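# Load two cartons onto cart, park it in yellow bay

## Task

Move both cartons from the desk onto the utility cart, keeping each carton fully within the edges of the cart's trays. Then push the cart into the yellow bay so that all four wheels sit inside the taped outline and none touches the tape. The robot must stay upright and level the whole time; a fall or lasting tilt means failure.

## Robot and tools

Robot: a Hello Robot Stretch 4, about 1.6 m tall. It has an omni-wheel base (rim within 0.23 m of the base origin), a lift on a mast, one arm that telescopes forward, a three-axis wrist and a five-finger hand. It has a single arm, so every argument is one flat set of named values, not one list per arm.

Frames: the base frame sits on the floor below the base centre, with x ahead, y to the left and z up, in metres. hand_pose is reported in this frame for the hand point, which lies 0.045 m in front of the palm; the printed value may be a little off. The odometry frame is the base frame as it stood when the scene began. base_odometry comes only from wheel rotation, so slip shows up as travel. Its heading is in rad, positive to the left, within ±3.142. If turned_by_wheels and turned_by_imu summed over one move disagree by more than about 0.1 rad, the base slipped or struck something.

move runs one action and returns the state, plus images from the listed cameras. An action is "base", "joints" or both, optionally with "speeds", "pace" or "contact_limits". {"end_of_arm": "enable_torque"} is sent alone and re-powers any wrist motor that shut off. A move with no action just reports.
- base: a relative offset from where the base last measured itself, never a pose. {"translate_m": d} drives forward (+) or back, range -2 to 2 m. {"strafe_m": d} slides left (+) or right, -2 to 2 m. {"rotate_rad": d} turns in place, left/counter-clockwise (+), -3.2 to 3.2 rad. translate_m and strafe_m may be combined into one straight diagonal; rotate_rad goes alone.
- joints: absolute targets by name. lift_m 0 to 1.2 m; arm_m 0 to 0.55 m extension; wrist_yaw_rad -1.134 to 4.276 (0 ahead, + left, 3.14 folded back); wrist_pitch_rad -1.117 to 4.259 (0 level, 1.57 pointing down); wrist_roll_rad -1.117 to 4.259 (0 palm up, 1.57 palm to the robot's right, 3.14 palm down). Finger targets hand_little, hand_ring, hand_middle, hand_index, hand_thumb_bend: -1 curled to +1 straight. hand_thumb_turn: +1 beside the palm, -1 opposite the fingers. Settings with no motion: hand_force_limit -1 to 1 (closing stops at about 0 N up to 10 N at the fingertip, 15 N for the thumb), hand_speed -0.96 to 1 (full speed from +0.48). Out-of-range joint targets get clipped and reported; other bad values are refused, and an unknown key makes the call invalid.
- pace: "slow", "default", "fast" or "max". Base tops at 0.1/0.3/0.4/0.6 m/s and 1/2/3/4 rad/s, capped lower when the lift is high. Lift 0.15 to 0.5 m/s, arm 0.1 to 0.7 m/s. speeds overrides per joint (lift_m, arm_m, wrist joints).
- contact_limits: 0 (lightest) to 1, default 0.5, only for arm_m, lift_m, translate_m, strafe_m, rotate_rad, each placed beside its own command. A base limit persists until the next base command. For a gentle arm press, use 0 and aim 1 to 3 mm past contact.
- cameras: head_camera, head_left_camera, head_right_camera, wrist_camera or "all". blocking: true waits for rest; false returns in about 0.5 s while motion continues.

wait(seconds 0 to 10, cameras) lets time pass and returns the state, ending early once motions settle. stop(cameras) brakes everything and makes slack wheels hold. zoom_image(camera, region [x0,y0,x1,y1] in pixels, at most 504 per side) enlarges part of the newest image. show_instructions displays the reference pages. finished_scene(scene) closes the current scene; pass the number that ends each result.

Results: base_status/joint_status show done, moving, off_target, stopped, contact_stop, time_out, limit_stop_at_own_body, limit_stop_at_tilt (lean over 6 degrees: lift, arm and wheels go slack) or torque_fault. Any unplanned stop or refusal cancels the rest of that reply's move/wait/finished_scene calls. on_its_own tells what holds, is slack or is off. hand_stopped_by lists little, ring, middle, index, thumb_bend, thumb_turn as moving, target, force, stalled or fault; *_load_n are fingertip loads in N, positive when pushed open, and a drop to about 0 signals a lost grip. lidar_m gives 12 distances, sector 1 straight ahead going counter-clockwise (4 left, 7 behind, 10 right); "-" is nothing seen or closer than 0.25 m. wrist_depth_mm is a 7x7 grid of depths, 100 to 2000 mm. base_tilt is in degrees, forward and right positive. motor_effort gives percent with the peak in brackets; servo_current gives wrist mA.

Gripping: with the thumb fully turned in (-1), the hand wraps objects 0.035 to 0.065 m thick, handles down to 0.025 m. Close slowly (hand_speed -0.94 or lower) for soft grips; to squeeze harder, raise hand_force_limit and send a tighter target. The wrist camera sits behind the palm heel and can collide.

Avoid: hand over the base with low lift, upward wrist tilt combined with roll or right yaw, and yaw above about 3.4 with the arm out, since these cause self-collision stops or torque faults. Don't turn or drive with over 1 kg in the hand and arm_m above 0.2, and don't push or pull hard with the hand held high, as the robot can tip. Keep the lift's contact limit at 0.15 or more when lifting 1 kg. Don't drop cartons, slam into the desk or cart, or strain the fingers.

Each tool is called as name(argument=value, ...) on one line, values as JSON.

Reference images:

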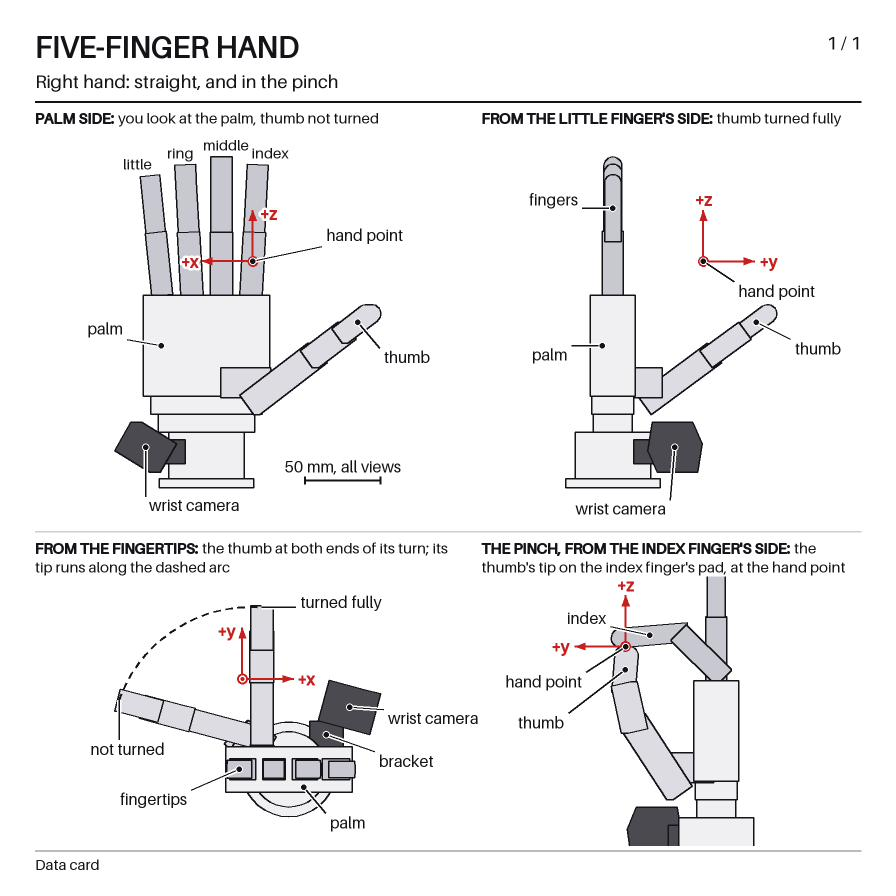

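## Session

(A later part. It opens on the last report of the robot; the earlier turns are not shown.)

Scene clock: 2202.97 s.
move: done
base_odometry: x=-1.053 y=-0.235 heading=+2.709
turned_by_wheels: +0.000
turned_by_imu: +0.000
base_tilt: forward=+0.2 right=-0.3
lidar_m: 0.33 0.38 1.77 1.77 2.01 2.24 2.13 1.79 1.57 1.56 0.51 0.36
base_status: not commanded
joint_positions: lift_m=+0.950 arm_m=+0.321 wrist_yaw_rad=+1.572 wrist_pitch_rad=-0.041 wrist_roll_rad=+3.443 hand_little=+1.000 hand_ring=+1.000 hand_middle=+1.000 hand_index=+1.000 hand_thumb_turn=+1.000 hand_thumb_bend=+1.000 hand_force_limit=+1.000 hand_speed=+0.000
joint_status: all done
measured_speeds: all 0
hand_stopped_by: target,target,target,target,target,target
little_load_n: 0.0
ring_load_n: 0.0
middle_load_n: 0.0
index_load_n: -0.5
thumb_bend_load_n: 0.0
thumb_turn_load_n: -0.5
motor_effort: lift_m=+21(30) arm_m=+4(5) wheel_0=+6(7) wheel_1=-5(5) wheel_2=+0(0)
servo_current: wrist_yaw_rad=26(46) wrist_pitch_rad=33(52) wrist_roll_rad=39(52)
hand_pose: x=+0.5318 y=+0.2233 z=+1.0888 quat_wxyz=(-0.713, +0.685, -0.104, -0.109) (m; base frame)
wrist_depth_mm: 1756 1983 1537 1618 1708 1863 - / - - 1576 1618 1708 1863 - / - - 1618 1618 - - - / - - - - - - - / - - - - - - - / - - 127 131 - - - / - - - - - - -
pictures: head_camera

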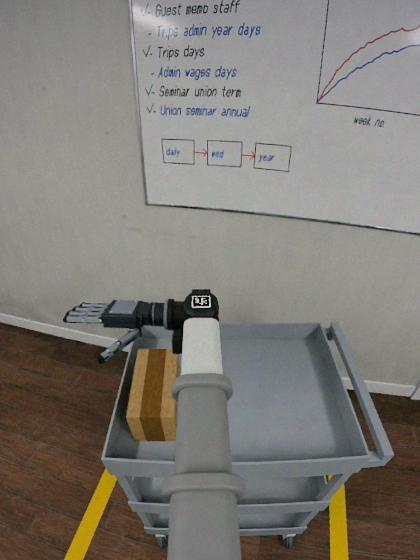

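move(joints={"arm_m": 0.1}, cameras=[])

move(base={"translate_m": -0.6}, joints={"lift_m": 1.15}, cameras=["head_camera"])

move(base={"rotate_rad": -1.575}, cameras=["head_camera"])

Scene clock: 2232.47 s.
move: done
base_odometry: x=-1.053 y=-0.235 heading=+2.709
turned_by_wheels: +0.000
turned_by_imu: -0.001
base_tilt: forward=+0.2 right=-0.3
lidar_m: 0.34 0.37 1.77 1.75 2.04 2.22 2.13 1.80 1.57 1.56 0.52 0.37
base_status: not commanded
joint_positions: lift_m=+0.950 arm_m=+0.100 wrist_yaw_rad=+1.572 wrist_pitch_rad=-0.041 wrist_roll_rad=+3.443 hand_little=+1.000 hand_ring=+1.000 hand_middle=+1.000 hand_index=+1.000 hand_thumb_turn=+1.000 hand_thumb_bend=+1.000 hand_force_limit=+1.000 hand_speed=+0.000
joint_status: all done
measured_speeds: all 0
hand_stopped_by: target,target,target,target,target,target
little_load_n: 0.0
ring_load_n: 0.0
middle_load_n: 0.0
index_load_n: -0.5
thumb_bend_load_n: 0.0
thumb_turn_load_n: -0.5
motor_effort: lift_m=+21(22) arm_m=-5(7) wheel_0=+6(7) wheel_1=-5(5) wheel_2=+0(0)
servo_current: wrist_yaw_rad=33(46) wrist_pitch_rad=39(46) wrist_roll_rad=46(59)
hand_pose: x=+0.3109 y=+0.2233 z=+1.0888 quat_wxyz=(-0.713, +0.685, -0.104, -0.109) (m; base frame)
wrist_depth_mm: 1756 1576 1661 1708 1808 1983 - / - - 1618 1708 1808 1921 - / - - 1618 1756 - - - / - - - - - - - / - - - - - - - / - - 127 131 - - - / - - - - - - -
pictures: none
No camera images: "cameras" was empty.

Scene clock: 2235.97 s.
move: done
base_odometry: x=-0.508 y=-0.486 heading=+2.709
turned_by_wheels: -0.001
turned_by_imu: +0.002
base_tilt: forward=+0.2 right=-0.3
lidar_m: 0.93 2.15 1.91 1.90 2.18 1.56 1.55 1.62 1.38 1.37 2.19 0.97
base_status: done
joint_positions: lift_m=+1.150 arm_m=+0.100 wrist_yaw_rad=+1.572 wrist_pitch_rad=-0.041 wrist_roll_rad=+3.443 hand_little=+1.000 hand_ring=+1.000 hand_middle=+1.000 hand_index=+1.000 hand_thumb_turn=+1.000 hand_thumb_bend=+1.000 hand_force_limit=+1.000 hand_speed=+0.000
joint_status: all done
measured_speeds: all 0
hand_stopped_by: target,target,target,target,target,target
little_load_n: 0.0
ring_load_n: 0.0
middle_load_n: 0.0
index_load_n: 0.0
thumb_bend_load_n: 0.0
thumb_turn_load_n: -0.5
motor_effort: lift_m=+21(28) arm_m=-5(5) wheel_0=-7(15) wheel_1=-4(12) wheel_2=+3(16)
servo_current: wrist_yaw_rad=39(46) wrist_pitch_rad=46(46) wrist_roll_rad=39(59)
hand_pose: x=+0.3109 y=+0.2233 z=+1.2888 quat_wxyz=(-0.713, +0.685, -0.104, -0.109) (m; base frame)
wrist_depth_mm: 1576 1618 1708 1921 - - - / 1576 1618 1756 1808 - - - / 1576 1661 - - - - - / - - - - - - - / - - - - - - - / - - 127 131 - - - / - - - - - - -
pictures: head_camera

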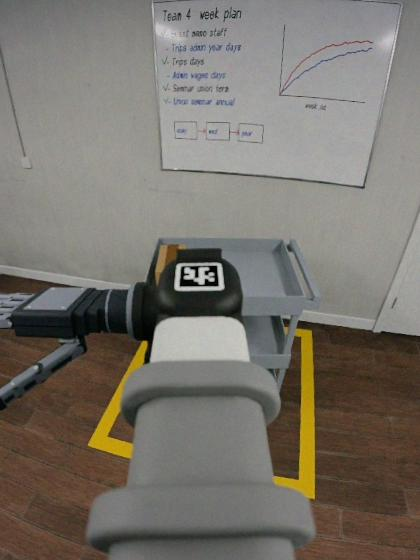

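Scene clock: 2238.63 s.
move: done
base_odometry: x=-0.508 y=-0.486 heading=+1.135
turned_by_wheels: -1.573
turned_by_imu: -1.573
base_tilt: forward=+0.2 right=-0.3
lidar_m: 1.38 2.16 0.98 0.94 2.22 1.91 1.89 2.15 1.53 1.52 1.63 1.38
base_status: done
joint_positions: lift_m=+1.150 arm_m=+0.100 wrist_yaw_rad=+1.572 wrist_pitch_rad=-0.041 wrist_roll_rad=+3.443 hand_little=+1.000 hand_ring=+1.000 hand_middle=+1.000 hand_index=+1.000 hand_thumb_turn=+1.000 hand_thumb_bend=+1.000 hand_force_limit=+1.000 hand_speed=+0.000
joint_status: not commanded
measured_speeds: all 0
hand_stopped_by: target,target,target,target,target,target
little_load_n: -0.5
ring_load_n: 0.0
middle_load_n: 0.0
index_load_n: 0.0
thumb_bend_load_n: 0.0
thumb_turn_load_n: -0.5
motor_effort: lift_m=+21(22) arm_m=-4(5) wheel_0=+6(14) wheel_1=+7(11) wheel_2=+6(13)
servo_current: wrist_yaw_rad=33(46) wrist_pitch_rad=46(52) wrist_roll_rad=52(59)
hand_pose: x=+0.3109 y=+0.2233 z=+1.2888 quat_wxyz=(-0.713, +0.685, -0.104, -0.109) (m; base frame)
wrist_depth_mm: 1499 - - - 1118 - - / 1499 - - - - - - / 1499 - - - - - - / 1499 - - - - - - / 1499 - - - - - - / - 1537 127 130 - - - / - - - - - - -
pictures: head_camera

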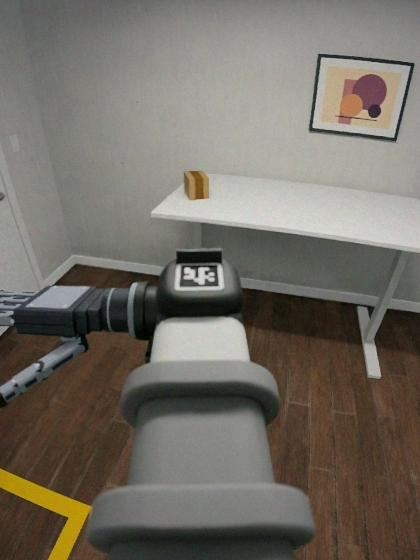

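move(base={"translate_m": 1.024, "strafe_m": -0.053}, joints={"wrist_yaw_rad": 1.83}, cameras=["head_camera"])

zoom_image(camera="head_camera", region=[60, 150, 300, 390])

Scene clock: 2253.87 s.
move: done
base_odometry: x=-0.029 y=+0.420 heading=+1.136
turned_by_wheels: +0.001
turned_by_imu: -0.007
base_tilt: forward=+0.2 right=-0.3
lidar_m: 0.41 0.51 1.64 1.64 1.16 1.47 2.93 2.00 1.78 0.78 0.46 0.39
base_status: done
joint_positions: lift_m=+1.150 arm_m=+0.100 wrist_yaw_rad=+1.829 wrist_pitch_rad=-0.041 wrist_roll_rad=+3.443 hand_little=+1.000 hand_ring=+1.000 hand_middle=+1.000 hand_index=+1.000 hand_thumb_turn=+1.000 hand_thumb_bend=+1.000 hand_force_limit=+1.000 hand_speed=+0.000
joint_status: all done
measured_speeds: all 0
hand_stopped_by: target,target,target,target,target,target
little_load_n: 0.0
ring_load_n: 0.0
middle_load_n: 0.0
index_load_n: -0.5
thumb_bend_load_n: 0.0
thumb_turn_load_n: -0.5
motor_effort: lift_m=+21(22) arm_m=-4(4) wheel_0=+8(16) wheel_1=+5(11) wheel_2=-4(15)
servo_current: wrist_yaw_rad=26(65) wrist_pitch_rad=33(46) wrist_roll_rad=46(72)
hand_pose: x=+0.2528 y=+0.2261 z=+1.2888 quat_wxyz=(-0.693, +0.692, -0.015, -0.199) (m; base frame)
wrist_depth_mm: - 1464 - - - 1708 - / - - 1499 - - - - / - - 1499 - - - - / - - 1499 - - - - / - - 1499 - - - - / - - 127 130 - - - / - - - - - - -
pictures: head_camera

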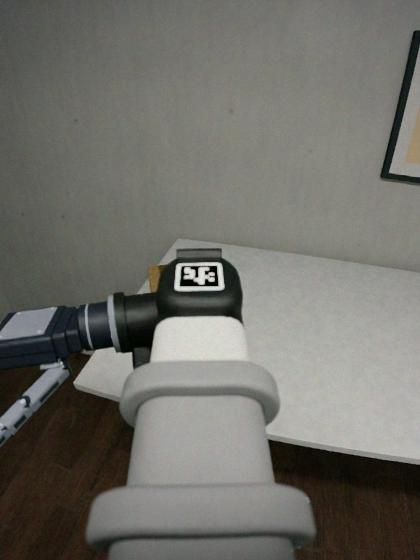

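Scaled by 2.100 from the camera's 420x560 image, which has a finer 1200x1600 frame.

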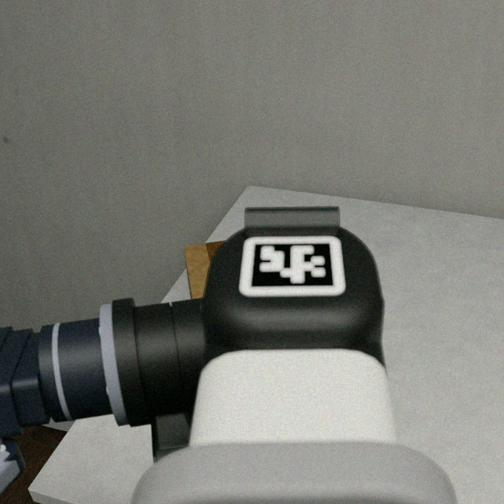

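move(base={"strafe_m": 0.07}, joints={"wrist_yaw_rad": 0, "wrist_pitch_rad": 1.1, "wrist_roll_rad": 0.046, "lift_m": 1.2, "arm_m": 0.3}, cameras=["wrist_camera", "head_camera"])

Scene clock: 2271.63 s.
move: done
base_odometry: x=-0.092 y=+0.449 heading=+1.136
turned_by_wheels: +0.000
turned_by_imu: -0.002
base_tilt: forward=+0.2 right=-0.3
lidar_m: 0.42 0.51 1.59 1.61 1.11 1.34 2.89 2.12 1.87 0.88 0.49 0.40
base_status: done
joint_positions: lift_m=+1.200 arm_m=+0.300 wrist_yaw_rad=+0.002 wrist_pitch_rad=+1.098 wrist_roll_rad=+0.049 hand_little=+1.000 hand_ring=+1.000 hand_middle=+1.000 hand_index=+1.000 hand_thumb_turn=+1.000 hand_thumb_bend=+1.000 hand_force_limit=+1.000 hand_speed=+0.000
joint_status: all done
measured_speeds: all 0
hand_stopped_by: target,target,target,target,target,target
little_load_n: 0.0
ring_load_n: 0.0
middle_load_n: 0.0
index_load_n: 0.0
thumb_bend_load_n: 0.0
thumb_turn_load_n: 0.0
motor_effort: lift_m=+22(28) arm_m=+5(7) wheel_0=-6(16) wheel_1=+4(16) wheel_2=+0(3)
servo_current: wrist_yaw_rad=33(130) wrist_pitch_rad=33(85) wrist_roll_rad=33(124)
hand_pose: x=+0.6240 y=-0.1209 z=+1.2075 quat_wxyz=(+0.161, +0.703, +0.671, +0.170) (m; base frame)
wrist_depth_mm: - - 375 - - - - / - 349 351 - - - - / 1537 329 329 - - - - / 1430 421 387 430 433 433 433 / 407 404 404 404 404 410 - / 377 377 127 130 387 - - / 357 - - - - - -
pictures: head_camera, wrist_camera

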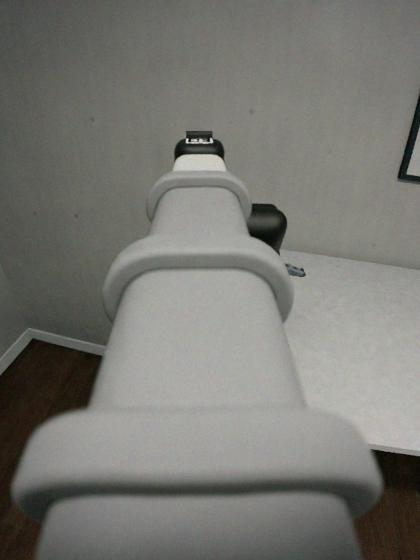

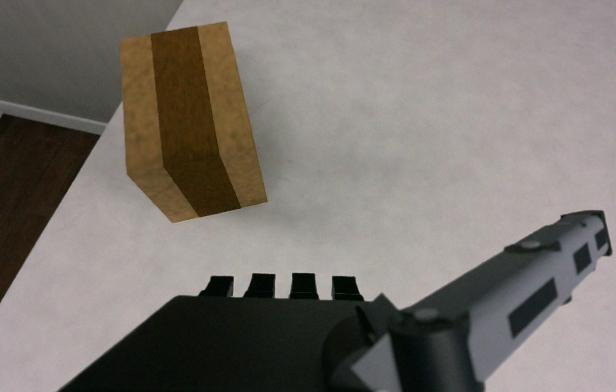

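zoom_image(camera="wrist_camera", region=[90, 0, 330, 240])

Scaled by 2.100.

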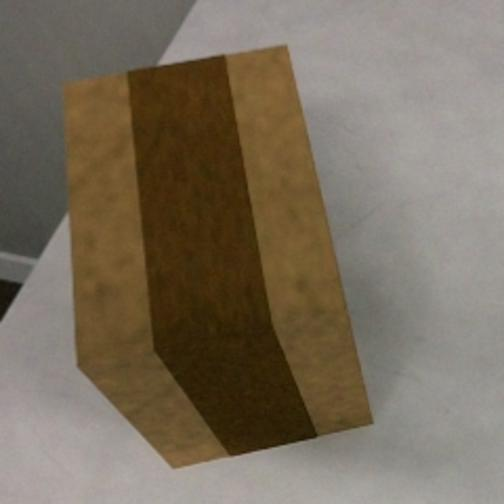

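move(base={"rotate_rad": 0.248}, joints={"arm_m": 0.23}, cameras=[])

move(base={"translate_m": 0.05, "strafe_m": -0.104}, cameras=["wrist_camera"])

zoom_image(camera="wrist_camera", region=[180, 0, 460, 280])

Scene clock: 2307.90 s.
move: done
base_odometry: x=-0.092 y=+0.449 heading=+1.382
turned_by_wheels: +0.246
turned_by_imu: +0.245
base_tilt: forward=+0.2 right=-0.3
lidar_m: 0.45 1.64 1.56 1.24 1.09 2.89 3.01 1.89 1.87 0.64 0.43 0.40
base_status: done
joint_positions: lift_m=+1.200 arm_m=+0.230 wrist_yaw_rad=+0.002 wrist_pitch_rad=+1.099 wrist_roll_rad=+0.049 hand_little=+1.000 hand_ring=+1.000 hand_middle=+1.000 hand_index=+1.000 hand_thumb_turn=+1.000 hand_thumb_bend=+1.000 hand_force_limit=+1.000 hand_speed=+0.000
joint_status: all done
measured_speeds: all 0
hand_stopped_by: target,target,target,target,target,target
little_load_n: 0.0
ring_load_n: 0.0
middle_load_n: 0.0
index_load_n: 0.0
thumb_bend_load_n: 0.0
thumb_turn_load_n: 0.0
motor_effort: lift_m=+21(22) arm_m=-5(6) wheel_0=-7(13) wheel_1=-5(10) wheel_2=-6(11)
servo_current: wrist_yaw_rad=39(46) wrist_pitch_rad=39(46) wrist_roll_rad=39(59)
hand_pose: x=+0.5541 y=-0.1209 z=+1.2075 quat_wxyz=(+0.161, +0.703, +0.671, +0.170) (m; base frame)
wrist_depth_mm: - - - 392 384 - - / - 1618 1661 355 353 - - / 1537 1576 1576 399 377 - - / 1464 1464 433 430 433 436 433 / 1336 1336 404 404 404 410 - / 1281 1281 127 130 387 - - / 1205 - - - - - -
pictures: none
No camera images: "cameras" was empty.

Scene clock: 2309.57 s.
move: done
base_odometry: x=+0.019 y=+0.479 heading=+1.382
turned_by_wheels: +0.000
turned_by_imu: -0.001
base_tilt: forward=+0.2 right=-0.3
lidar_m: 0.35 0.51 1.63 1.40 1.23 2.99 3.08 1.85 1.82 0.49 0.35 0.33
base_status: done
joint_positions: lift_m=+1.200 arm_m=+0.230 wrist_yaw_rad=+0.002 wrist_pitch_rad=+1.099 wrist_roll_rad=+0.049 hand_little=+1.000 hand_ring=+1.000 hand_middle=+1.000 hand_index=+1.000 hand_thumb_turn=+1.000 hand_thumb_bend=+1.000 hand_force_limit=+1.000 hand_speed=+0.000
joint_status: not commanded
measured_speeds: all 0
hand_stopped_by: target,target,target,target,target,target
little_load_n: 0.0
ring_load_n: 0.0
middle_load_n: 0.0
index_load_n: 0.0
thumb_bend_load_n: 0.0
thumb_turn_load_n: 0.0
motor_effort: lift_m=+22(22) arm_m=-4(5) wheel_0=+7(16) wheel_1=-5(13) wheel_2=-6(12)
servo_current: wrist_yaw_rad=39(52) wrist_pitch_rad=33(46) wrist_roll_rad=46(59)
hand_pose: x=+0.5541 y=-0.1209 z=+1.2075 quat_wxyz=(+0.161, +0.703, +0.671, +0.170) (m; base frame)
wrist_depth_mm: - - 377 375 - - - / 1661 1618 351 351 - - - / 1537 1537 325 327 - - - / 1430 433 418 407 430 433 436 / 1336 404 402 404 404 410 - / 377 379 127 130 389 - - / 1182 - - - - - -
pictures: wrist_camera

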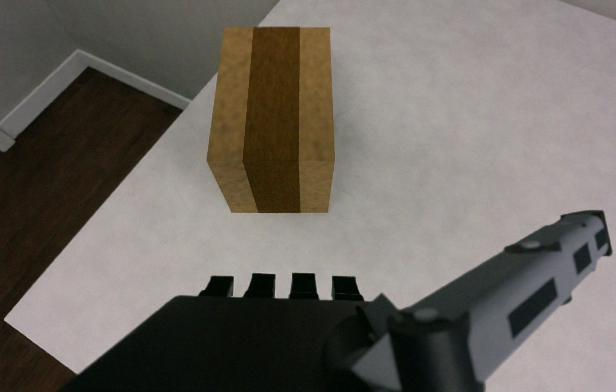

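Scaled by 1.800.

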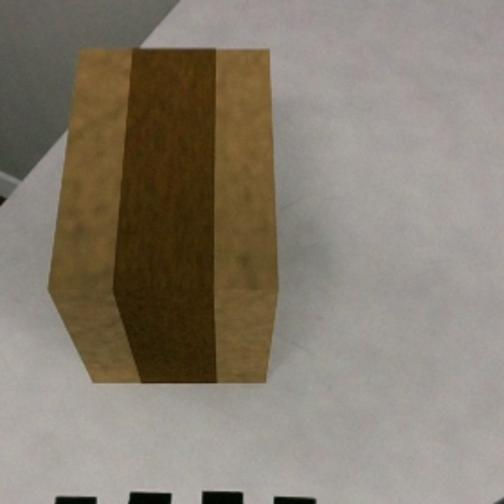

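move(base={"strafe_m": 0.008}, joints={"wrist_pitch_rad": -0.042, "wrist_roll_rad": 3.443, "wrist_yaw_rad": 0.0, "arm_m": 0.394, "hand_force_limit": 0, "hand_speed": 0}, cameras=["wrist_camera", "head_camera"])

Scene clock: 2326.43 s.
move: done
base_odometry: x=+0.012 y=+0.480 heading=+1.382
turned_by_wheels: +0.000
turned_by_imu: -0.002
base_tilt: forward=+0.2 right=-0.3
lidar_m: 0.35 0.50 1.63 1.41 1.22 2.99 3.09 1.85 1.83 0.51 0.34 0.33
base_status: done
joint_positions: lift_m=+1.200 arm_m=+0.394 wrist_yaw_rad=+0.001 wrist_pitch_rad=-0.030 wrist_roll_rad=+3.440 hand_little=+1.000 hand_ring=+1.000 hand_middle=+1.000 hand_index=+1.000 hand_thumb_turn=+1.000 hand_thumb_bend=+1.000 hand_force_limit=+0.000 hand_speed=+0.000
joint_status: all done
measured_speeds: all 0
hand_stopped_by: target,target,target,target,target,target
little_load_n: 0.0
ring_load_n: 0.0
middle_load_n: 0.0
index_load_n: 0.0
thumb_bend_load_n: 0.0
thumb_turn_load_n: 0.0
motor_effort: lift_m=+21(22) arm_m=+4(7) wheel_0=-5(13) wheel_1=+2(12) wheel_2=+0(4)
servo_current: wrist_yaw_rad=33(78) wrist_pitch_rad=52(215) wrist_roll_rad=52(111)
hand_pose: x=+0.7877 y=-0.0401 z=+1.3362 quat_wxyz=(-0.577, +0.414, -0.560, +0.426) (m; base frame)
wrist_depth_mm: - - - - - - - / - - - - - - - / - - - - - - - / - - - - - - - / - - - - - - - / - - 127 130 - - - / - - - - - - -
pictures: head_camera, wrist_camera

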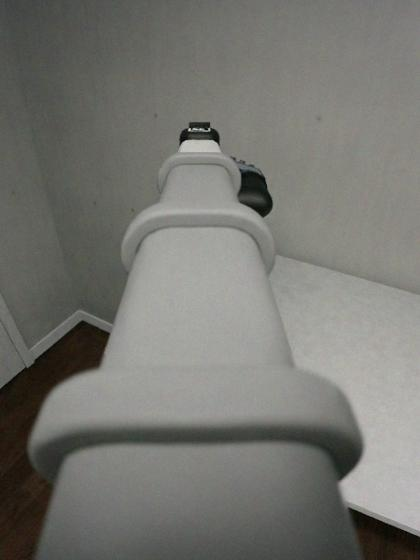

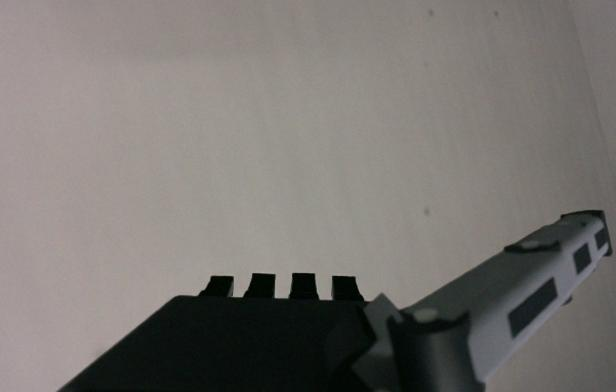

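move(joints={"lift_m": 0.98}, cameras=["wrist_camera", "head_camera"])

Scene clock: 2331.40 s.
move: done
base_odometry: x=+0.012 y=+0.480 heading=+1.382
turned_by_wheels: +0.000
turned_by_imu: -0.001
base_tilt: forward=+0.2 right=-0.3
lidar_m: 0.33 0.51 1.62 1.38 1.23 2.98 3.08 1.85 1.84 0.51 0.35 0.32
base_status: not commanded
joint_positions: lift_m=+0.980 arm_m=+0.394 wrist_yaw_rad=+0.001 wrist_pitch_rad=-0.030 wrist_roll_rad=+3.440 hand_little=+1.000 hand_ring=+1.000 hand_middle=+1.000 hand_index=+1.000 hand_thumb_turn=+1.000 hand_thumb_bend=+1.000 hand_force_limit=+0.000 hand_speed=+0.000
joint_status: all done
measured_speeds: all 0
hand_stopped_by: target,target,target,target,target,target
little_load_n: 0.0
ring_load_n: -0.5
middle_load_n: 0.0
index_load_n: 0.0
thumb_bend_load_n: 0.0
thumb_turn_load_n: 0.0
motor_effort: lift_m=+16(23) arm_m=+4(5) wheel_0=-5(5) wheel_1=+2(3) wheel_2=+0(0)
servo_current: wrist_yaw_rad=33(46) wrist_pitch_rad=52(72) wrist_roll_rad=52(65)
hand_pose: x=+0.7877 y=-0.0401 z=+1.1167 quat_wxyz=(-0.577, +0.414, -0.560, +0.426) (m; base frame)
wrist_depth_mm: - - - - - - - / - - 110 132 130 - - / - 125 145 - - - - / - - - - - - - / - - - - - - - / - - 127 131 - - - / - - - - - - -
pictures: head_camera, wrist_camera

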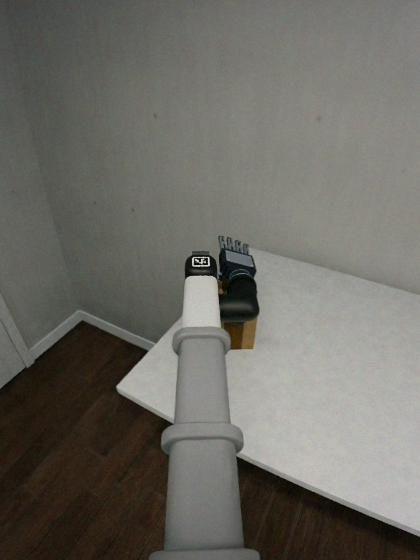

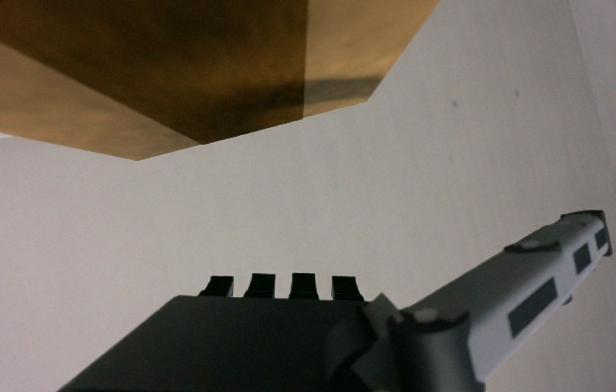

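move(joints={"lift_m": 0.935}, pace="slow", contact_limits={"lift_m": 0.1}, cameras=[])

move(joints={"lift_m": 0.924}, pace="slow", contact_limits={"lift_m": 0.1}, cameras=[])

move(joints={"hand_little": -0.2, "hand_ring": -0.2, "hand_middle": -0.2, "hand_index": -0.2, "hand_speed": -0.5, "hand_force_limit": -0.2}, cameras=["head_camera"])

zoom_image(camera="head_camera", region=[140, 200, 300, 360])

Scene clock: 2343.90 s.
move: done
base_odometry: x=+0.012 y=+0.480 heading=+1.382
turned_by_wheels: +0.000
turned_by_imu: -0.001
base_tilt: forward=+0.2 right=-0.3
lidar_m: 0.36 0.51 1.62 1.37 1.20 2.99 3.04 1.84 1.82 0.46 0.34 0.32
base_status: not commanded
joint_positions: lift_m=+0.935 arm_m=+0.394 wrist_yaw_rad=+0.001 wrist_pitch_rad=-0.030 wrist_roll_rad=+3.440 hand_little=+1.000 hand_ring=+1.000 hand_middle=+1.000 hand_index=+1.000 hand_thumb_turn=+1.000 hand_thumb_bend=+1.000 hand_force_limit=+0.000 hand_speed=+0.000
joint_status: all done
measured_speeds: all 0
hand_stopped_by: target,target,target,target,target,target
little_load_n: 0.0
ring_load_n: 0.0
middle_load_n: 0.0
index_load_n: 0.0
thumb_bend_load_n: 0.0
thumb_turn_load_n: -0.5
motor_effort: lift_m=+16(20) arm_m=+5(5) wheel_0=-5(5) wheel_1=+2(3) wheel_2=+0(0)
servo_current: wrist_yaw_rad=26(39) wrist_pitch_rad=52(72) wrist_roll_rad=46(59)
contact_limits: lift_m 0.1
hand_pose: x=+0.7877 y=-0.0401 z=+1.0717 quat_wxyz=(-0.577, +0.414, -0.560, +0.426) (m; base frame)
wrist_depth_mm: - - - - - - - / - - - - - - - / - - - - - - - / - - - - - - - / - - - - - - - / - - - - - - - / - - - - - - -
pictures: none
No camera images: "cameras" was empty.

Scene clock: 2344.67 s.
move: done
base_odometry: x=+0.012 y=+0.480 heading=+1.382
turned_by_wheels: +0.000
turned_by_imu: +0.000
base_tilt: forward=+0.2 right=-0.3
lidar_m: 0.34 0.51 1.62 1.37 1.21 2.98 3.05 1.83 1.79 0.45 0.35 0.33
base_status: not commanded
joint_positions: lift_m=+0.924 arm_m=+0.394 wrist_yaw_rad=+0.001 wrist_pitch_rad=-0.034 wrist_roll_rad=+3.440 hand_little=+1.000 hand_ring=+1.000 hand_middle=+1.000 hand_index=+1.000 hand_thumb_turn=+1.000 hand_thumb_bend=+1.000 hand_force_limit=+0.000 hand_speed=+0.000
joint_status: all done
measured_speeds: all 0
hand_stopped_by: target,target,target,target,target,target
little_load_n: 0.0
ring_load_n: 0.0
middle_load_n: 0.0
index_load_n: 0.0
thumb_bend_load_n: 0.0
thumb_turn_load_n: 0.0
motor_effort: lift_m=+13(19) arm_m=+5(5) wheel_0=-5(5) wheel_1=+2(3) wheel_2=+0(0)
servo_current: wrist_yaw_rad=33(46) wrist_pitch_rad=46(65) wrist_roll_rad=46(59)
contact_limits: lift_m 0.1
hand_pose: x=+0.7879 y=-0.0401 z=+1.0619 quat_wxyz=(-0.579, +0.413, -0.559, +0.427) (m; base frame)
wrist_depth_mm: - - - - - - - / - - - - - - - / - - - - - - - / - - - - - - - / - - - - - - - / - - - - - - - / - - - - - - -
pictures: none
No camera images: "cameras" was empty.

Scene clock: 2345.87 s.
move: off_target
base_odometry: x=+0.012 y=+0.480 heading=+1.382
turned_by_wheels: +0.000
turned_by_imu: +0.000
base_tilt: forward=+0.2 right=-0.3
lidar_m: 0.36 0.50 1.63 1.38 1.20 2.99 3.05 1.84 1.84 0.51 0.34 0.33
base_status: not commanded
joint_positions: lift_m=+0.924 arm_m=+0.394 wrist_yaw_rad=+0.001 wrist_pitch_rad=-0.039 wrist_roll_rad=+3.440 hand_little=+0.084 hand_ring=-0.007 hand_middle=-0.053 hand_index=-0.085 hand_thumb_turn=+1.000 hand_thumb_bend=+1.000 hand_force_limit=-0.200 hand_speed=-0.500
joint_status: hand_little off_target (ended at +0.084, target -0.200); hand_ring off_target (ended at -0.007, target -0.200); hand_middle off_target (ended at -0.053, target -0.200); hand_index off_target (ended at -0.085, target -0.200); the others done
measured_speeds: all 0
hand_stopped_by: force,force,force,force,target,target
little_load_n: 1.0
ring_load_n: 2.5
middle_load_n: 5.5
index_load_n: 17.0
thumb_bend_load_n: 0.0
thumb_turn_load_n: 0.0
motor_effort: lift_m=+14(14) arm_m=+4(5) wheel_0=-5(5) wheel_1=+2(3) wheel_2=+0(0)
servo_current: wrist_yaw_rad=39(46) wrist_pitch_rad=39(59) wrist_roll_rad=52(59)
contact_limits: lift_m 0.1
hand_pose: x=+0.7880 y=-0.0401 z=+1.0628 quat_wxyz=(-0.580, +0.412, -0.557, +0.428) (m; base frame)
wrist_depth_mm: - - - - - - - / - - - - - - - / - - - - - - - / - - - - - - - / - - - - - - - / - - - - - - - / - - - - - - -
pictures: head_camera

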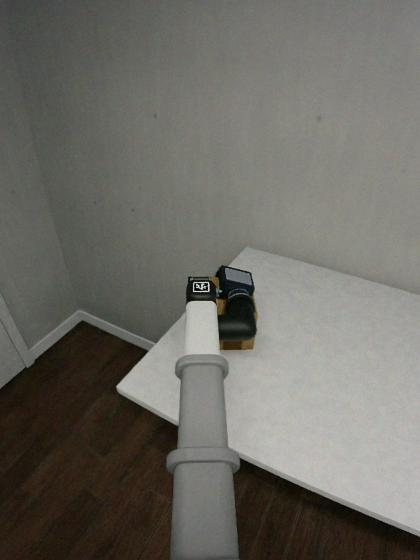

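Scaled by 3.150 from the camera's 420x560 image, which has a finer 1200x1600 frame.

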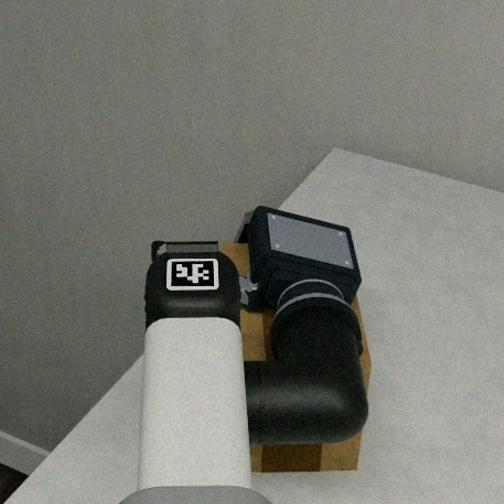

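move(joints={"hand_little": -0.3, "hand_ring": -0.3, "hand_middle": -0.3, "hand_speed": -0.9, "hand_force_limit": 0.6}, cameras=[])

move(joints={"lift_m": 0.945}, pace="slow", cameras=["head_camera"])

zoom_image(camera="head_camera", region=[140, 200, 300, 360])

Scene clock: 2353.23 s.
move: off_target
base_odometry: x=+0.012 y=+0.480 heading=+1.382
turned_by_wheels: +0.000
turned_by_imu: -0.001
base_tilt: forward=+0.3 right=-0.3
lidar_m: 0.34 0.50 1.63 1.39 1.20 2.98 3.03 1.85 1.82 0.49 0.34 0.31
base_status: not commanded
joint_positions: lift_m=+0.924 arm_m=+0.394 wrist_yaw_rad=+0.001 wrist_pitch_rad=-0.039 wrist_roll_rad=+3.440 hand_little=-0.006 hand_ring=-0.042 hand_middle=-0.068 hand_index=-0.085 hand_thumb_turn=+1.000 hand_thumb_bend=+1.000 hand_force_limit=+0.600 hand_speed=-0.900
joint_status: hand_little off_target (ended at -0.006, target -0.300); hand_ring off_target (ended at -0.042, target -0.300); hand_middle off_target (ended at -0.068, target -0.300); the others done
measured_speeds: all 0
hand_stopped_by: force,force,force,force,target,target
little_load_n: 9.0
ring_load_n: 6.5
middle_load_n: 6.5
index_load_n: 10.5
thumb_bend_load_n: 0.0
thumb_turn_load_n: 0.0
motor_effort: lift_m=+14(15) arm_m=+4(5) wheel_0=-5(5) wheel_1=+2(3) wheel_2=+0(0)
servo_current: wrist_yaw_rad=46(46) wrist_pitch_rad=33(52) wrist_roll_rad=39(59)
contact_limits: lift_m 0.1
hand_pose: x=+0.7880 y=-0.0401 z=+1.0628 quat_wxyz=(-0.580, +0.412, -0.557, +0.428) (m; base frame)
wrist_depth_mm: - - - - - - - / - - - - - - - / - - - - - - - / - - - - - - - / - - - - - - - / - - - - - - - / - - - - - - -
pictures: none
No camera images: "cameras" was empty.

Scene clock: 2354.17 s.
move: done
base_odometry: x=+0.012 y=+0.480 heading=+1.382
turned_by_wheels: +0.000
turned_by_imu: +0.000
base_tilt: forward=+0.2 right=-0.3
lidar_m: 0.36 0.51 1.62 1.38 1.21 2.98 3.07 1.85 1.82 0.47 0.34 0.33
base_status: not commanded
joint_positions: lift_m=+0.945 arm_m=+0.394 wrist_yaw_rad=+0.001 wrist_pitch_rad=-0.039 wrist_roll_rad=+3.440 hand_little=-0.006 hand_ring=-0.042 hand_middle=-0.068 hand_index=-0.085 hand_thumb_turn=+1.000 hand_thumb_bend=+1.000 hand_force_limit=+0.600 hand_speed=-0.900
joint_status: all done
measured_speeds: all 0
hand_stopped_by: force,force,force,force,target,target
little_load_n: 7.5
ring_load_n: 6.0
middle_load_n: 6.5
index_load_n: 10.5
thumb_bend_load_n: 0.0
thumb_turn_load_n: -0.5
motor_effort: lift_m=+23(25) arm_m=+4(5) wheel_0=-5(5) wheel_1=+2(3) wheel_2=+0(0)
servo_current: wrist_yaw_rad=33(46) wrist_pitch_rad=39(46) wrist_roll_rad=39(52)
hand_pose: x=+0.7880 y=-0.0401 z=+1.0831 quat_wxyz=(-0.580, +0.412, -0.557, +0.428) (m; base frame)
wrist_depth_mm: - - - - - - - / - - - - - - - / - - - - - - - / - - - - - - - / - - - - - - - / - - - - - - - / - - - - - - -
pictures: head_camera

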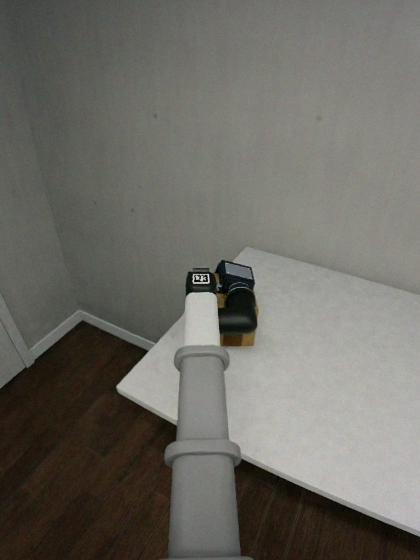

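Scaled by 3.150 from the camera's 420x560 image, which has a finer 1200x1600 frame.

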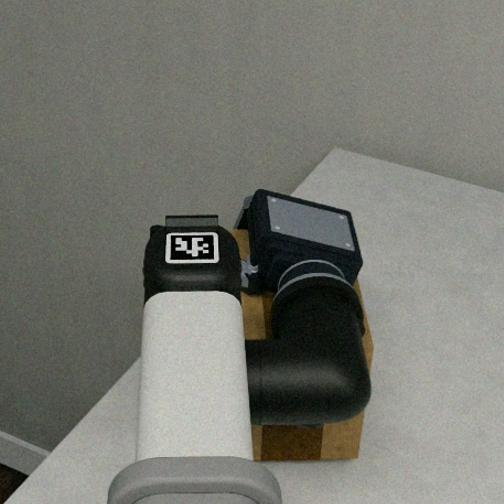

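move(joints={"lift_m": 1.05}, pace="slow", cameras=[])

move(joints={"arm_m": 0.15}, speeds={"arm_m": 0.15}, cameras=["head_camera"])

move(base={"translate_m": -0.87}, pace="default", cameras=["head_camera"])

Scene clock: 2366.70 s.
move: done
base_odometry: x=+0.012 y=+0.480 heading=+1.382
turned_by_wheels: +0.000
turned_by_imu: -0.001
base_tilt: forward=+0.2 right=-0.3
lidar_m: 0.37 0.49 1.61 1.38 1.22 2.99 3.03 1.85 1.84 0.50 0.35 0.33
base_status: not commanded
joint_positions: lift_m=+1.050 arm_m=+0.394 wrist_yaw_rad=+0.001 wrist_pitch_rad=-0.039 wrist_roll_rad=+3.440 hand_little=-0.006 hand_ring=-0.042 hand_middle=-0.068 hand_index=-0.085 hand_thumb_turn=+1.000 hand_thumb_bend=+1.000 hand_force_limit=+0.600 hand_speed=-0.900
joint_status: all done
measured_speeds: all 0
hand_stopped_by: force,force,force,force,target,target
little_load_n: 7.0
ring_load_n: 5.5
middle_load_n: 6.5
index_load_n: 11.0
thumb_bend_load_n: 0.0
thumb_turn_load_n: -0.5
motor_effort: lift_m=+22(28) arm_m=+5(5) wheel_0=-5(5) wheel_1=+2(3) wheel_2=+0(0)
servo_current: wrist_yaw_rad=46(46) wrist_pitch_rad=46(46) wrist_roll_rad=46(52)
hand_pose: x=+0.7881 y=-0.0401 z=+1.1881 quat_wxyz=(-0.580, +0.412, -0.557, +0.428) (m; base frame)
wrist_depth_mm: - - - - - - - / - - - - - - - / - - - - - - - / - - - - - - - / - - - - - - - / - - - - - - - / - - - - - - -
pictures: none
No camera images: "cameras" was empty.

Scene clock: 2369.00 s.
move: done
base_odometry: x=+0.012 y=+0.480 heading=+1.382
turned_by_wheels: +0.000
turned_by_imu: -0.001
base_tilt: forward=+0.2 right=-0.3
lidar_m: 0.36 0.48 1.63 1.38 1.21 2.97 3.06 1.84 1.84 0.49 0.35 0.31
base_status: not commanded
joint_positions: lift_m=+1.050 arm_m=+0.150 wrist_yaw_rad=+0.001 wrist_pitch_rad=-0.039 wrist_roll_rad=+3.440 hand_little=-0.006 hand_ring=-0.042 hand_middle=-0.068 hand_index=-0.085 hand_thumb_turn=+1.000 hand_thumb_bend=+1.000 hand_force_limit=+0.600 hand_speed=-0.900
joint_status: all done
measured_speeds: all 0
hand_stopped_by: force,force,force,force,target,target
little_load_n: 7.5
ring_load_n: 6.0
middle_load_n: 6.0
index_load_n: 10.5
thumb_bend_load_n: 0.0
thumb_turn_load_n: 0.0
motor_effort: lift_m=+22(23) arm_m=-4(8) wheel_0=-5(5) wheel_1=+2(3) wheel_2=+0(0)
servo_current: wrist_yaw_rad=39(46) wrist_pitch_rad=39(52) wrist_roll_rad=46(59)
hand_pose: x=+0.5442 y=-0.0401 z=+1.1881 quat_wxyz=(-0.580, +0.412, -0.558, +0.428) (m; base frame)
wrist_depth_mm: - - - - - - - / - - - - - - - / - - - - - - - / - - - - - - - / - - - - - - - / - - - - - - - / - - - - - - -
pictures: head_camera

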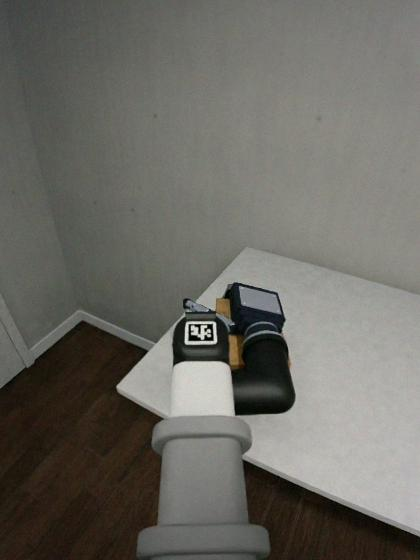

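Scene clock: 2373.40 s.
move: done
base_odometry: x=-0.152 y=-0.374 heading=+1.381
turned_by_wheels: -0.001
turned_by_imu: +0.003
base_tilt: forward=+0.2 right=-0.3
lidar_m: 0.38 2.16 1.21 1.21 2.32 2.21 2.40 1.35 1.31 1.70 1.12 1.05
base_status: done
joint_positions: lift_m=+1.050 arm_m=+0.150 wrist_yaw_rad=+0.001 wrist_pitch_rad=-0.039 wrist_roll_rad=+3.440 hand_little=-0.006 hand_ring=-0.042 hand_middle=-0.068 hand_index=-0.085 hand_thumb_turn=+1.000 hand_thumb_bend=+1.000 hand_force_limit=+0.600 hand_speed=-0.900
joint_status: not commanded
measured_speeds: all 0
hand_stopped_by: force,force,force,force,target,target
little_load_n: 7.5
ring_load_n: 6.5
middle_load_n: 6.5
index_load_n: 10.5
thumb_bend_load_n: 0.0
thumb_turn_load_n: 0.0
motor_effort: lift_m=+22(23) arm_m=-5(5) wheel_0=-7(14) wheel_1=-6(12) wheel_2=+3(16)
servo_current: wrist_yaw_rad=26(52) wrist_pitch_rad=33(52) wrist_roll_rad=33(65)
hand_pose: x=+0.5441 y=-0.0401 z=+1.1882 quat_wxyz=(-0.580, +0.412, -0.558, +0.428) (m; base frame)
wrist_depth_mm: - - - - - - - / - - - - - - - / - - - - - - - / - - - - - - - / - - - - - - - / - - - - - - - / - - - - - - -
pictures: head_camera

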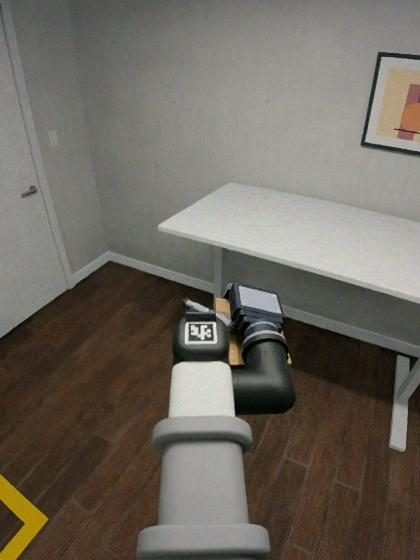

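move(base={"rotate_rad": 1.328}, pace="slow", cameras=[])

move(base={"translate_m": 0.51, "strafe_m": 0.21}, cameras=["head_camera"])

zoom_image(camera="head_camera", region=[100, 230, 340, 470])

Scene clock: 2380.93 s.
move: done
base_odometry: x=-0.152 y=-0.374 heading=+2.707
turned_by_wheels: +1.326
turned_by_imu: +1.324
base_tilt: forward=+0.2 right=-0.3
lidar_m: 0.37 1.28 2.20 2.21 1.96 1.35 1.36 1.95 1.10 1.06 1.27 2.07
base_status: done
joint_positions: lift_m=+1.050 arm_m=+0.150 wrist_yaw_rad=+0.001 wrist_pitch_rad=-0.039 wrist_roll_rad=+3.440 hand_little=-0.006 hand_ring=-0.042 hand_middle=-0.068 hand_index=-0.085 hand_thumb_turn=+1.000 hand_thumb_bend=+1.000 hand_force_limit=+0.600 hand_speed=-0.900
joint_status: not commanded
measured_speeds: all 0
hand_stopped_by: force,force,force,force,target,target
little_load_n: 7.0
ring_load_n: 6.0
middle_load_n: 6.0
index_load_n: 10.5
thumb_bend_load_n: 0.0
thumb_turn_load_n: 0.0
motor_effort: lift_m=+23(23) arm_m=-4(5) wheel_0=-8(13) wheel_1=-7(13) wheel_2=-6(12)
servo_current: wrist_yaw_rad=20(46) wrist_pitch_rad=39(46) wrist_roll_rad=39(59)
hand_pose: x=+0.5441 y=-0.0401 z=+1.1882 quat_wxyz=(-0.580, +0.412, -0.558, +0.428) (m; base frame)
wrist_depth_mm: - - - - - - - / - - - - - - - / - - - - - - - / - - - - - - - / - - - - - - - / - - - - - - - / - - - - - - -
pictures: none
No camera images: "cameras" was empty.

Scene clock: 2384.17 s.
move: done
base_odometry: x=-0.703 y=-0.350 heading=+2.708
turned_by_wheels: +0.001
turned_by_imu: -0.003
base_tilt: forward=+0.2 right=-0.3
lidar_m: 0.39 0.75 1.90 1.87 2.48 1.81 1.81 1.62 1.42 1.42 1.89 0.73
base_status: done
joint_positions: lift_m=+1.050 arm_m=+0.150 wrist_yaw_rad=+0.001 wrist_pitch_rad=-0.039 wrist_roll_rad=+3.440 hand_little=-0.006 hand_ring=-0.042 hand_middle=-0.068 hand_index=-0.085 hand_thumb_turn=+1.000 hand_thumb_bend=+1.000 hand_force_limit=+0.600 hand_speed=-0.900
joint_status: not commanded
measured_speeds: all 0
hand_stopped_by: force,force,force,force,target,target
little_load_n: 7.0
ring_load_n: 6.0
middle_load_n: 6.5
index_load_n: 11.0
thumb_bend_load_n: 0.0
thumb_turn_load_n: -0.5
motor_effort: lift_m=+21(22) arm_m=-4(5) wheel_0=+8(13) wheel_1=+6(14) wheel_2=-4(16)
servo_current: wrist_yaw_rad=33(52) wrist_pitch_rad=33(52) wrist_roll_rad=46(59)
hand_pose: x=+0.5441 y=-0.0401 z=+1.1882 quat_wxyz=(-0.580, +0.412, -0.558, +0.428) (m; base frame)
wrist_depth_mm: - - - - - - - / - - - - - - - / - - - - - - - / - - - - - - - / - - - - - - - / - - - - - - - / - - - - - - -
pictures: head_camera

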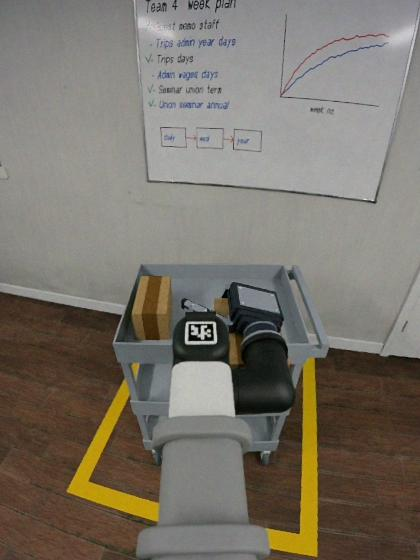

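Scaled by 2.100 from the camera's 420x560 image, which has a finer 1200x1600 frame.

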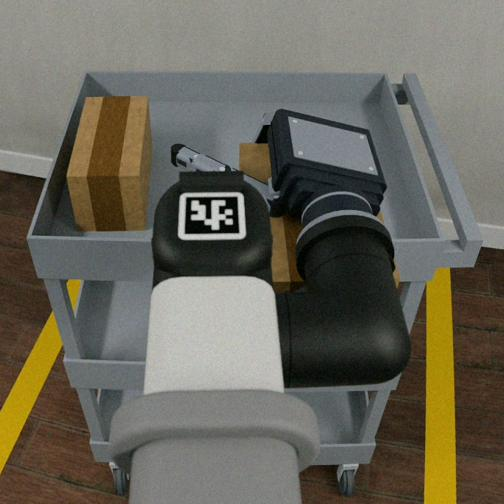

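move(base={"translate_m": 0.36}, pace="slow", contact_limits={"translate_m": 0.2}, cameras=["head_camera"])

zoom_image(camera="head_camera", region=[60, 250, 360, 550])

Scene clock: 2426.03 s.
move: done
base_odometry: x=-1.030 y=-0.200 heading=+2.709
turned_by_wheels: +0.001
turned_by_imu: -0.003
base_tilt: forward=+0.1 right=-0.3
lidar_m: 0.34 0.37 1.81 1.79 2.08 2.12 2.15 1.79 1.52 1.52 0.51 0.38
base_status: done
joint_positions: lift_m=+1.050 arm_m=+0.150 wrist_yaw_rad=+0.001 wrist_pitch_rad=-0.039 wrist_roll_rad=+3.440 hand_little=-0.006 hand_ring=-0.042 hand_middle=-0.068 hand_index=-0.085 hand_thumb_turn=+1.000 hand_thumb_bend=+1.000 hand_force_limit=+0.600 hand_speed=-0.900
joint_status: not commanded
measured_speeds: all 0
hand_stopped_by: force,force,force,force,target,target
little_load_n: 7.5
ring_load_n: 6.0
middle_load_n: 6.0
index_load_n: 10.5
thumb_bend_load_n: 0.0
thumb_turn_load_n: -0.5
motor_effort: lift_m=+22(22) arm_m=-4(5) wheel_0=+8(13) wheel_1=+7(10) wheel_2=-8(13)
servo_current: wrist_yaw_rad=39(52) wrist_pitch_rad=39(52) wrist_roll_rad=33(65)
contact_limits: translate_m 0.2
hand_pose: x=+0.5441 y=-0.0401 z=+1.1882 quat_wxyz=(-0.580, +0.412, -0.558, +0.428) (m; base frame)
wrist_depth_mm: - - - - - - - / - - - - - - - / - - - - - - - / - - - - - - - / - - - - - - - / - - - - - - - / - - - - - - -
pictures: head_camera

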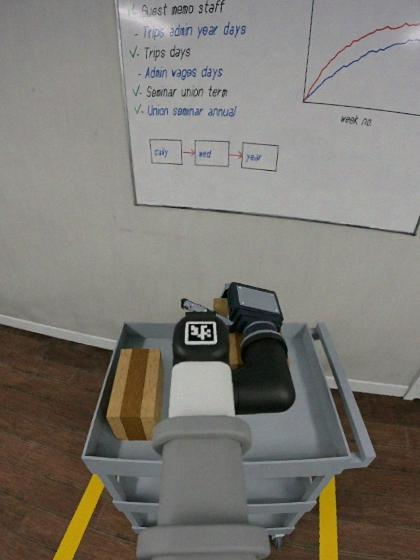

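Scaled by 1.680 from the camera's 420x560 image, which has a finer 1200x1600 frame.

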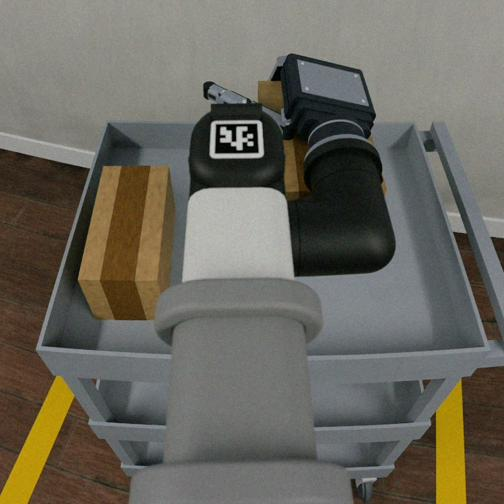

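move(joints={"arm_m": 0.245}, speeds={"arm_m": 0.1}, contact_limits={"arm_m": 0.1})

move(joints={"lift_m": 0.88}, speeds={"lift_m": 0.08}, contact_limits={"lift_m": 0.2}, cameras=["head_camera", "head_left_camera", "head_right_camera"])

zoom_image(camera="head_camera", region=[60, 250, 360, 550])

Scene clock: 2438.13 s.
move: done
base_odometry: x=-1.030 y=-0.200 heading=+2.709
turned_by_wheels: +0.000
turned_by_imu: -0.001
base_tilt: forward=+0.2 right=-0.4
lidar_m: 0.33 0.37 1.81 1.81 2.08 2.17 2.15 1.79 1.51 1.51 0.49 0.39
base_status: not commanded
joint_positions: lift_m=+1.050 arm_m=+0.245 wrist_yaw_rad=+0.001 wrist_pitch_rad=-0.039 wrist_roll_rad=+3.440 hand_little=-0.006 hand_ring=-0.042 hand_middle=-0.068 hand_index=-0.085 hand_thumb_turn=+1.000 hand_thumb_bend=+1.000 hand_force_limit=+0.600 hand_speed=-0.900
joint_status: all done
measured_speeds: all 0
hand_stopped_by: force,force,force,force,target,target
little_load_n: 7.0
ring_load_n: 6.0
middle_load_n: 6.5
index_load_n: 10.5
thumb_bend_load_n: 0.0
thumb_turn_load_n: 0.0
motor_effort: lift_m=+22(22) arm_m=+5(8) wheel_0=+8(8) wheel_1=+7(7) wheel_2=-8(8)
servo_current: wrist_yaw_rad=33(46) wrist_pitch_rad=39(46) wrist_roll_rad=33(59)
contact_limits: arm_m 0.1; translate_m 0.2
hand_pose: x=+0.6390 y=-0.0401 z=+1.1882 quat_wxyz=(-0.580, +0.412, -0.558, +0.428) (m; base frame)
wrist_depth_mm: - - - - - - - / - - - - - - - / - - - - - - - / - - - - - - - / - - - - - - - / - - - - - - - / - - - - - - -
pictures: none

Scene clock: 2440.80 s.
move: done
base_odometry: x=-1.030 y=-0.200 heading=+2.709
turned_by_wheels: +0.000
turned_by_imu: -0.001
base_tilt: forward=+0.2 right=-0.3
lidar_m: 0.35 0.37 1.81 1.82 2.10 2.14 2.15 1.75 1.50 1.53 0.53 0.36
base_status: not commanded
joint_positions: lift_m=+0.880 arm_m=+0.245 wrist_yaw_rad=+0.001 wrist_pitch_rad=-0.039 wrist_roll_rad=+3.440 hand_little=-0.006 hand_ring=-0.042 hand_middle=-0.068 hand_index=-0.085 hand_thumb_turn=+1.000 hand_thumb_bend=+1.000 hand_force_limit=+0.600 hand_speed=-0.900
joint_status: all done
measured_speeds: all 0
hand_stopped_by: force,force,force,force,target,target
little_load_n: 7.5
ring_load_n: 6.0
middle_load_n: 6.0
index_load_n: 11.0
thumb_bend_load_n: 0.0
thumb_turn_load_n: 0.0
motor_effort: lift_m=+17(22) arm_m=+5(5) wheel_0=+8(8) wheel_1=+7(7) wheel_2=-8(8)
servo_current: wrist_yaw_rad=39(46) wrist_pitch_rad=39(46) wrist_roll_rad=39(65)
contact_limits: arm_m 0.1; lift_m 0.2; translate_m 0.2
hand_pose: x=+0.6390 y=-0.0401 z=+1.0186 quat_wxyz=(-0.580, +0.412, -0.558, +0.428) (m; base frame)
wrist_depth_mm: - - - - - - - / - - - - - - - / - - - - - - - / - - - - - - - / - - - - - - - / - - - - - - - / - - - - - - -
pictures: head_camera, head_left_camera, head_right_camera

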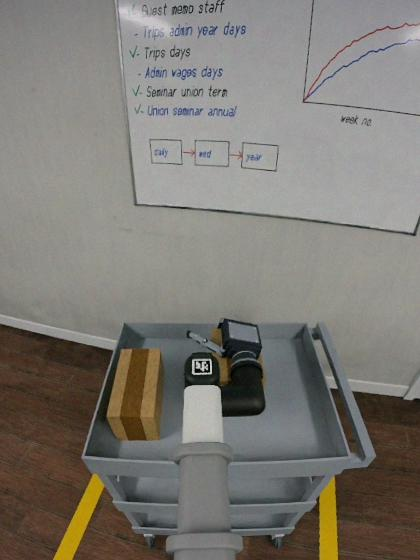

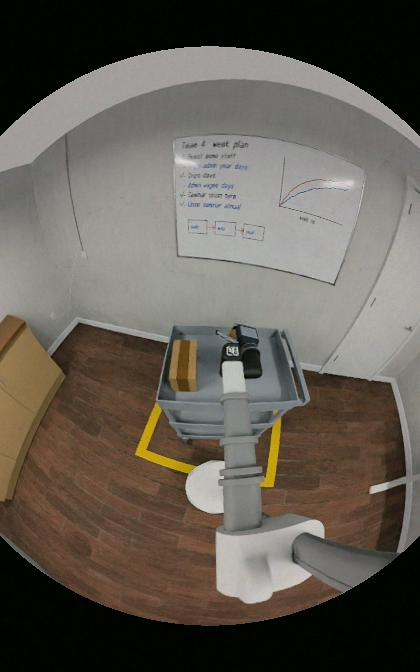

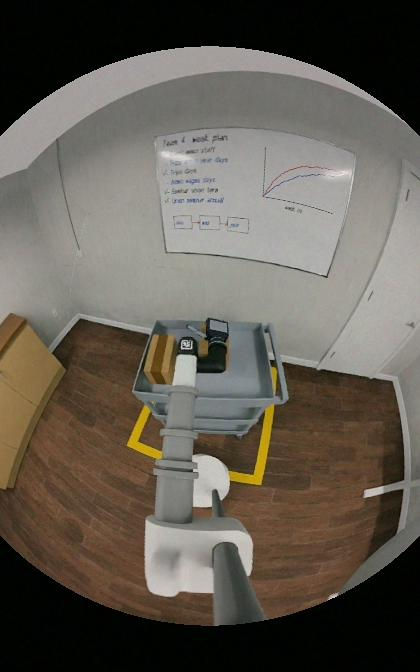

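Scaled by 1.680 from the camera's 420x560 image, which has a finer 1200x1600 frame.

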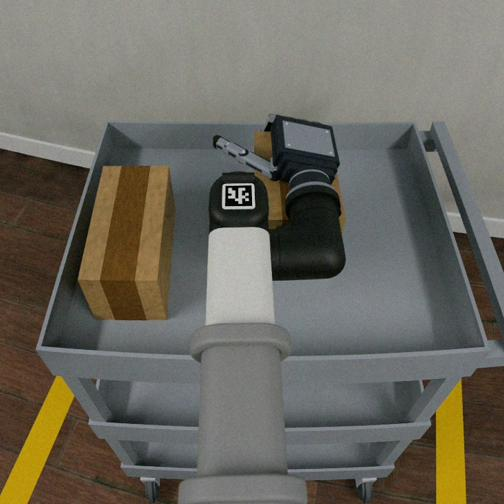

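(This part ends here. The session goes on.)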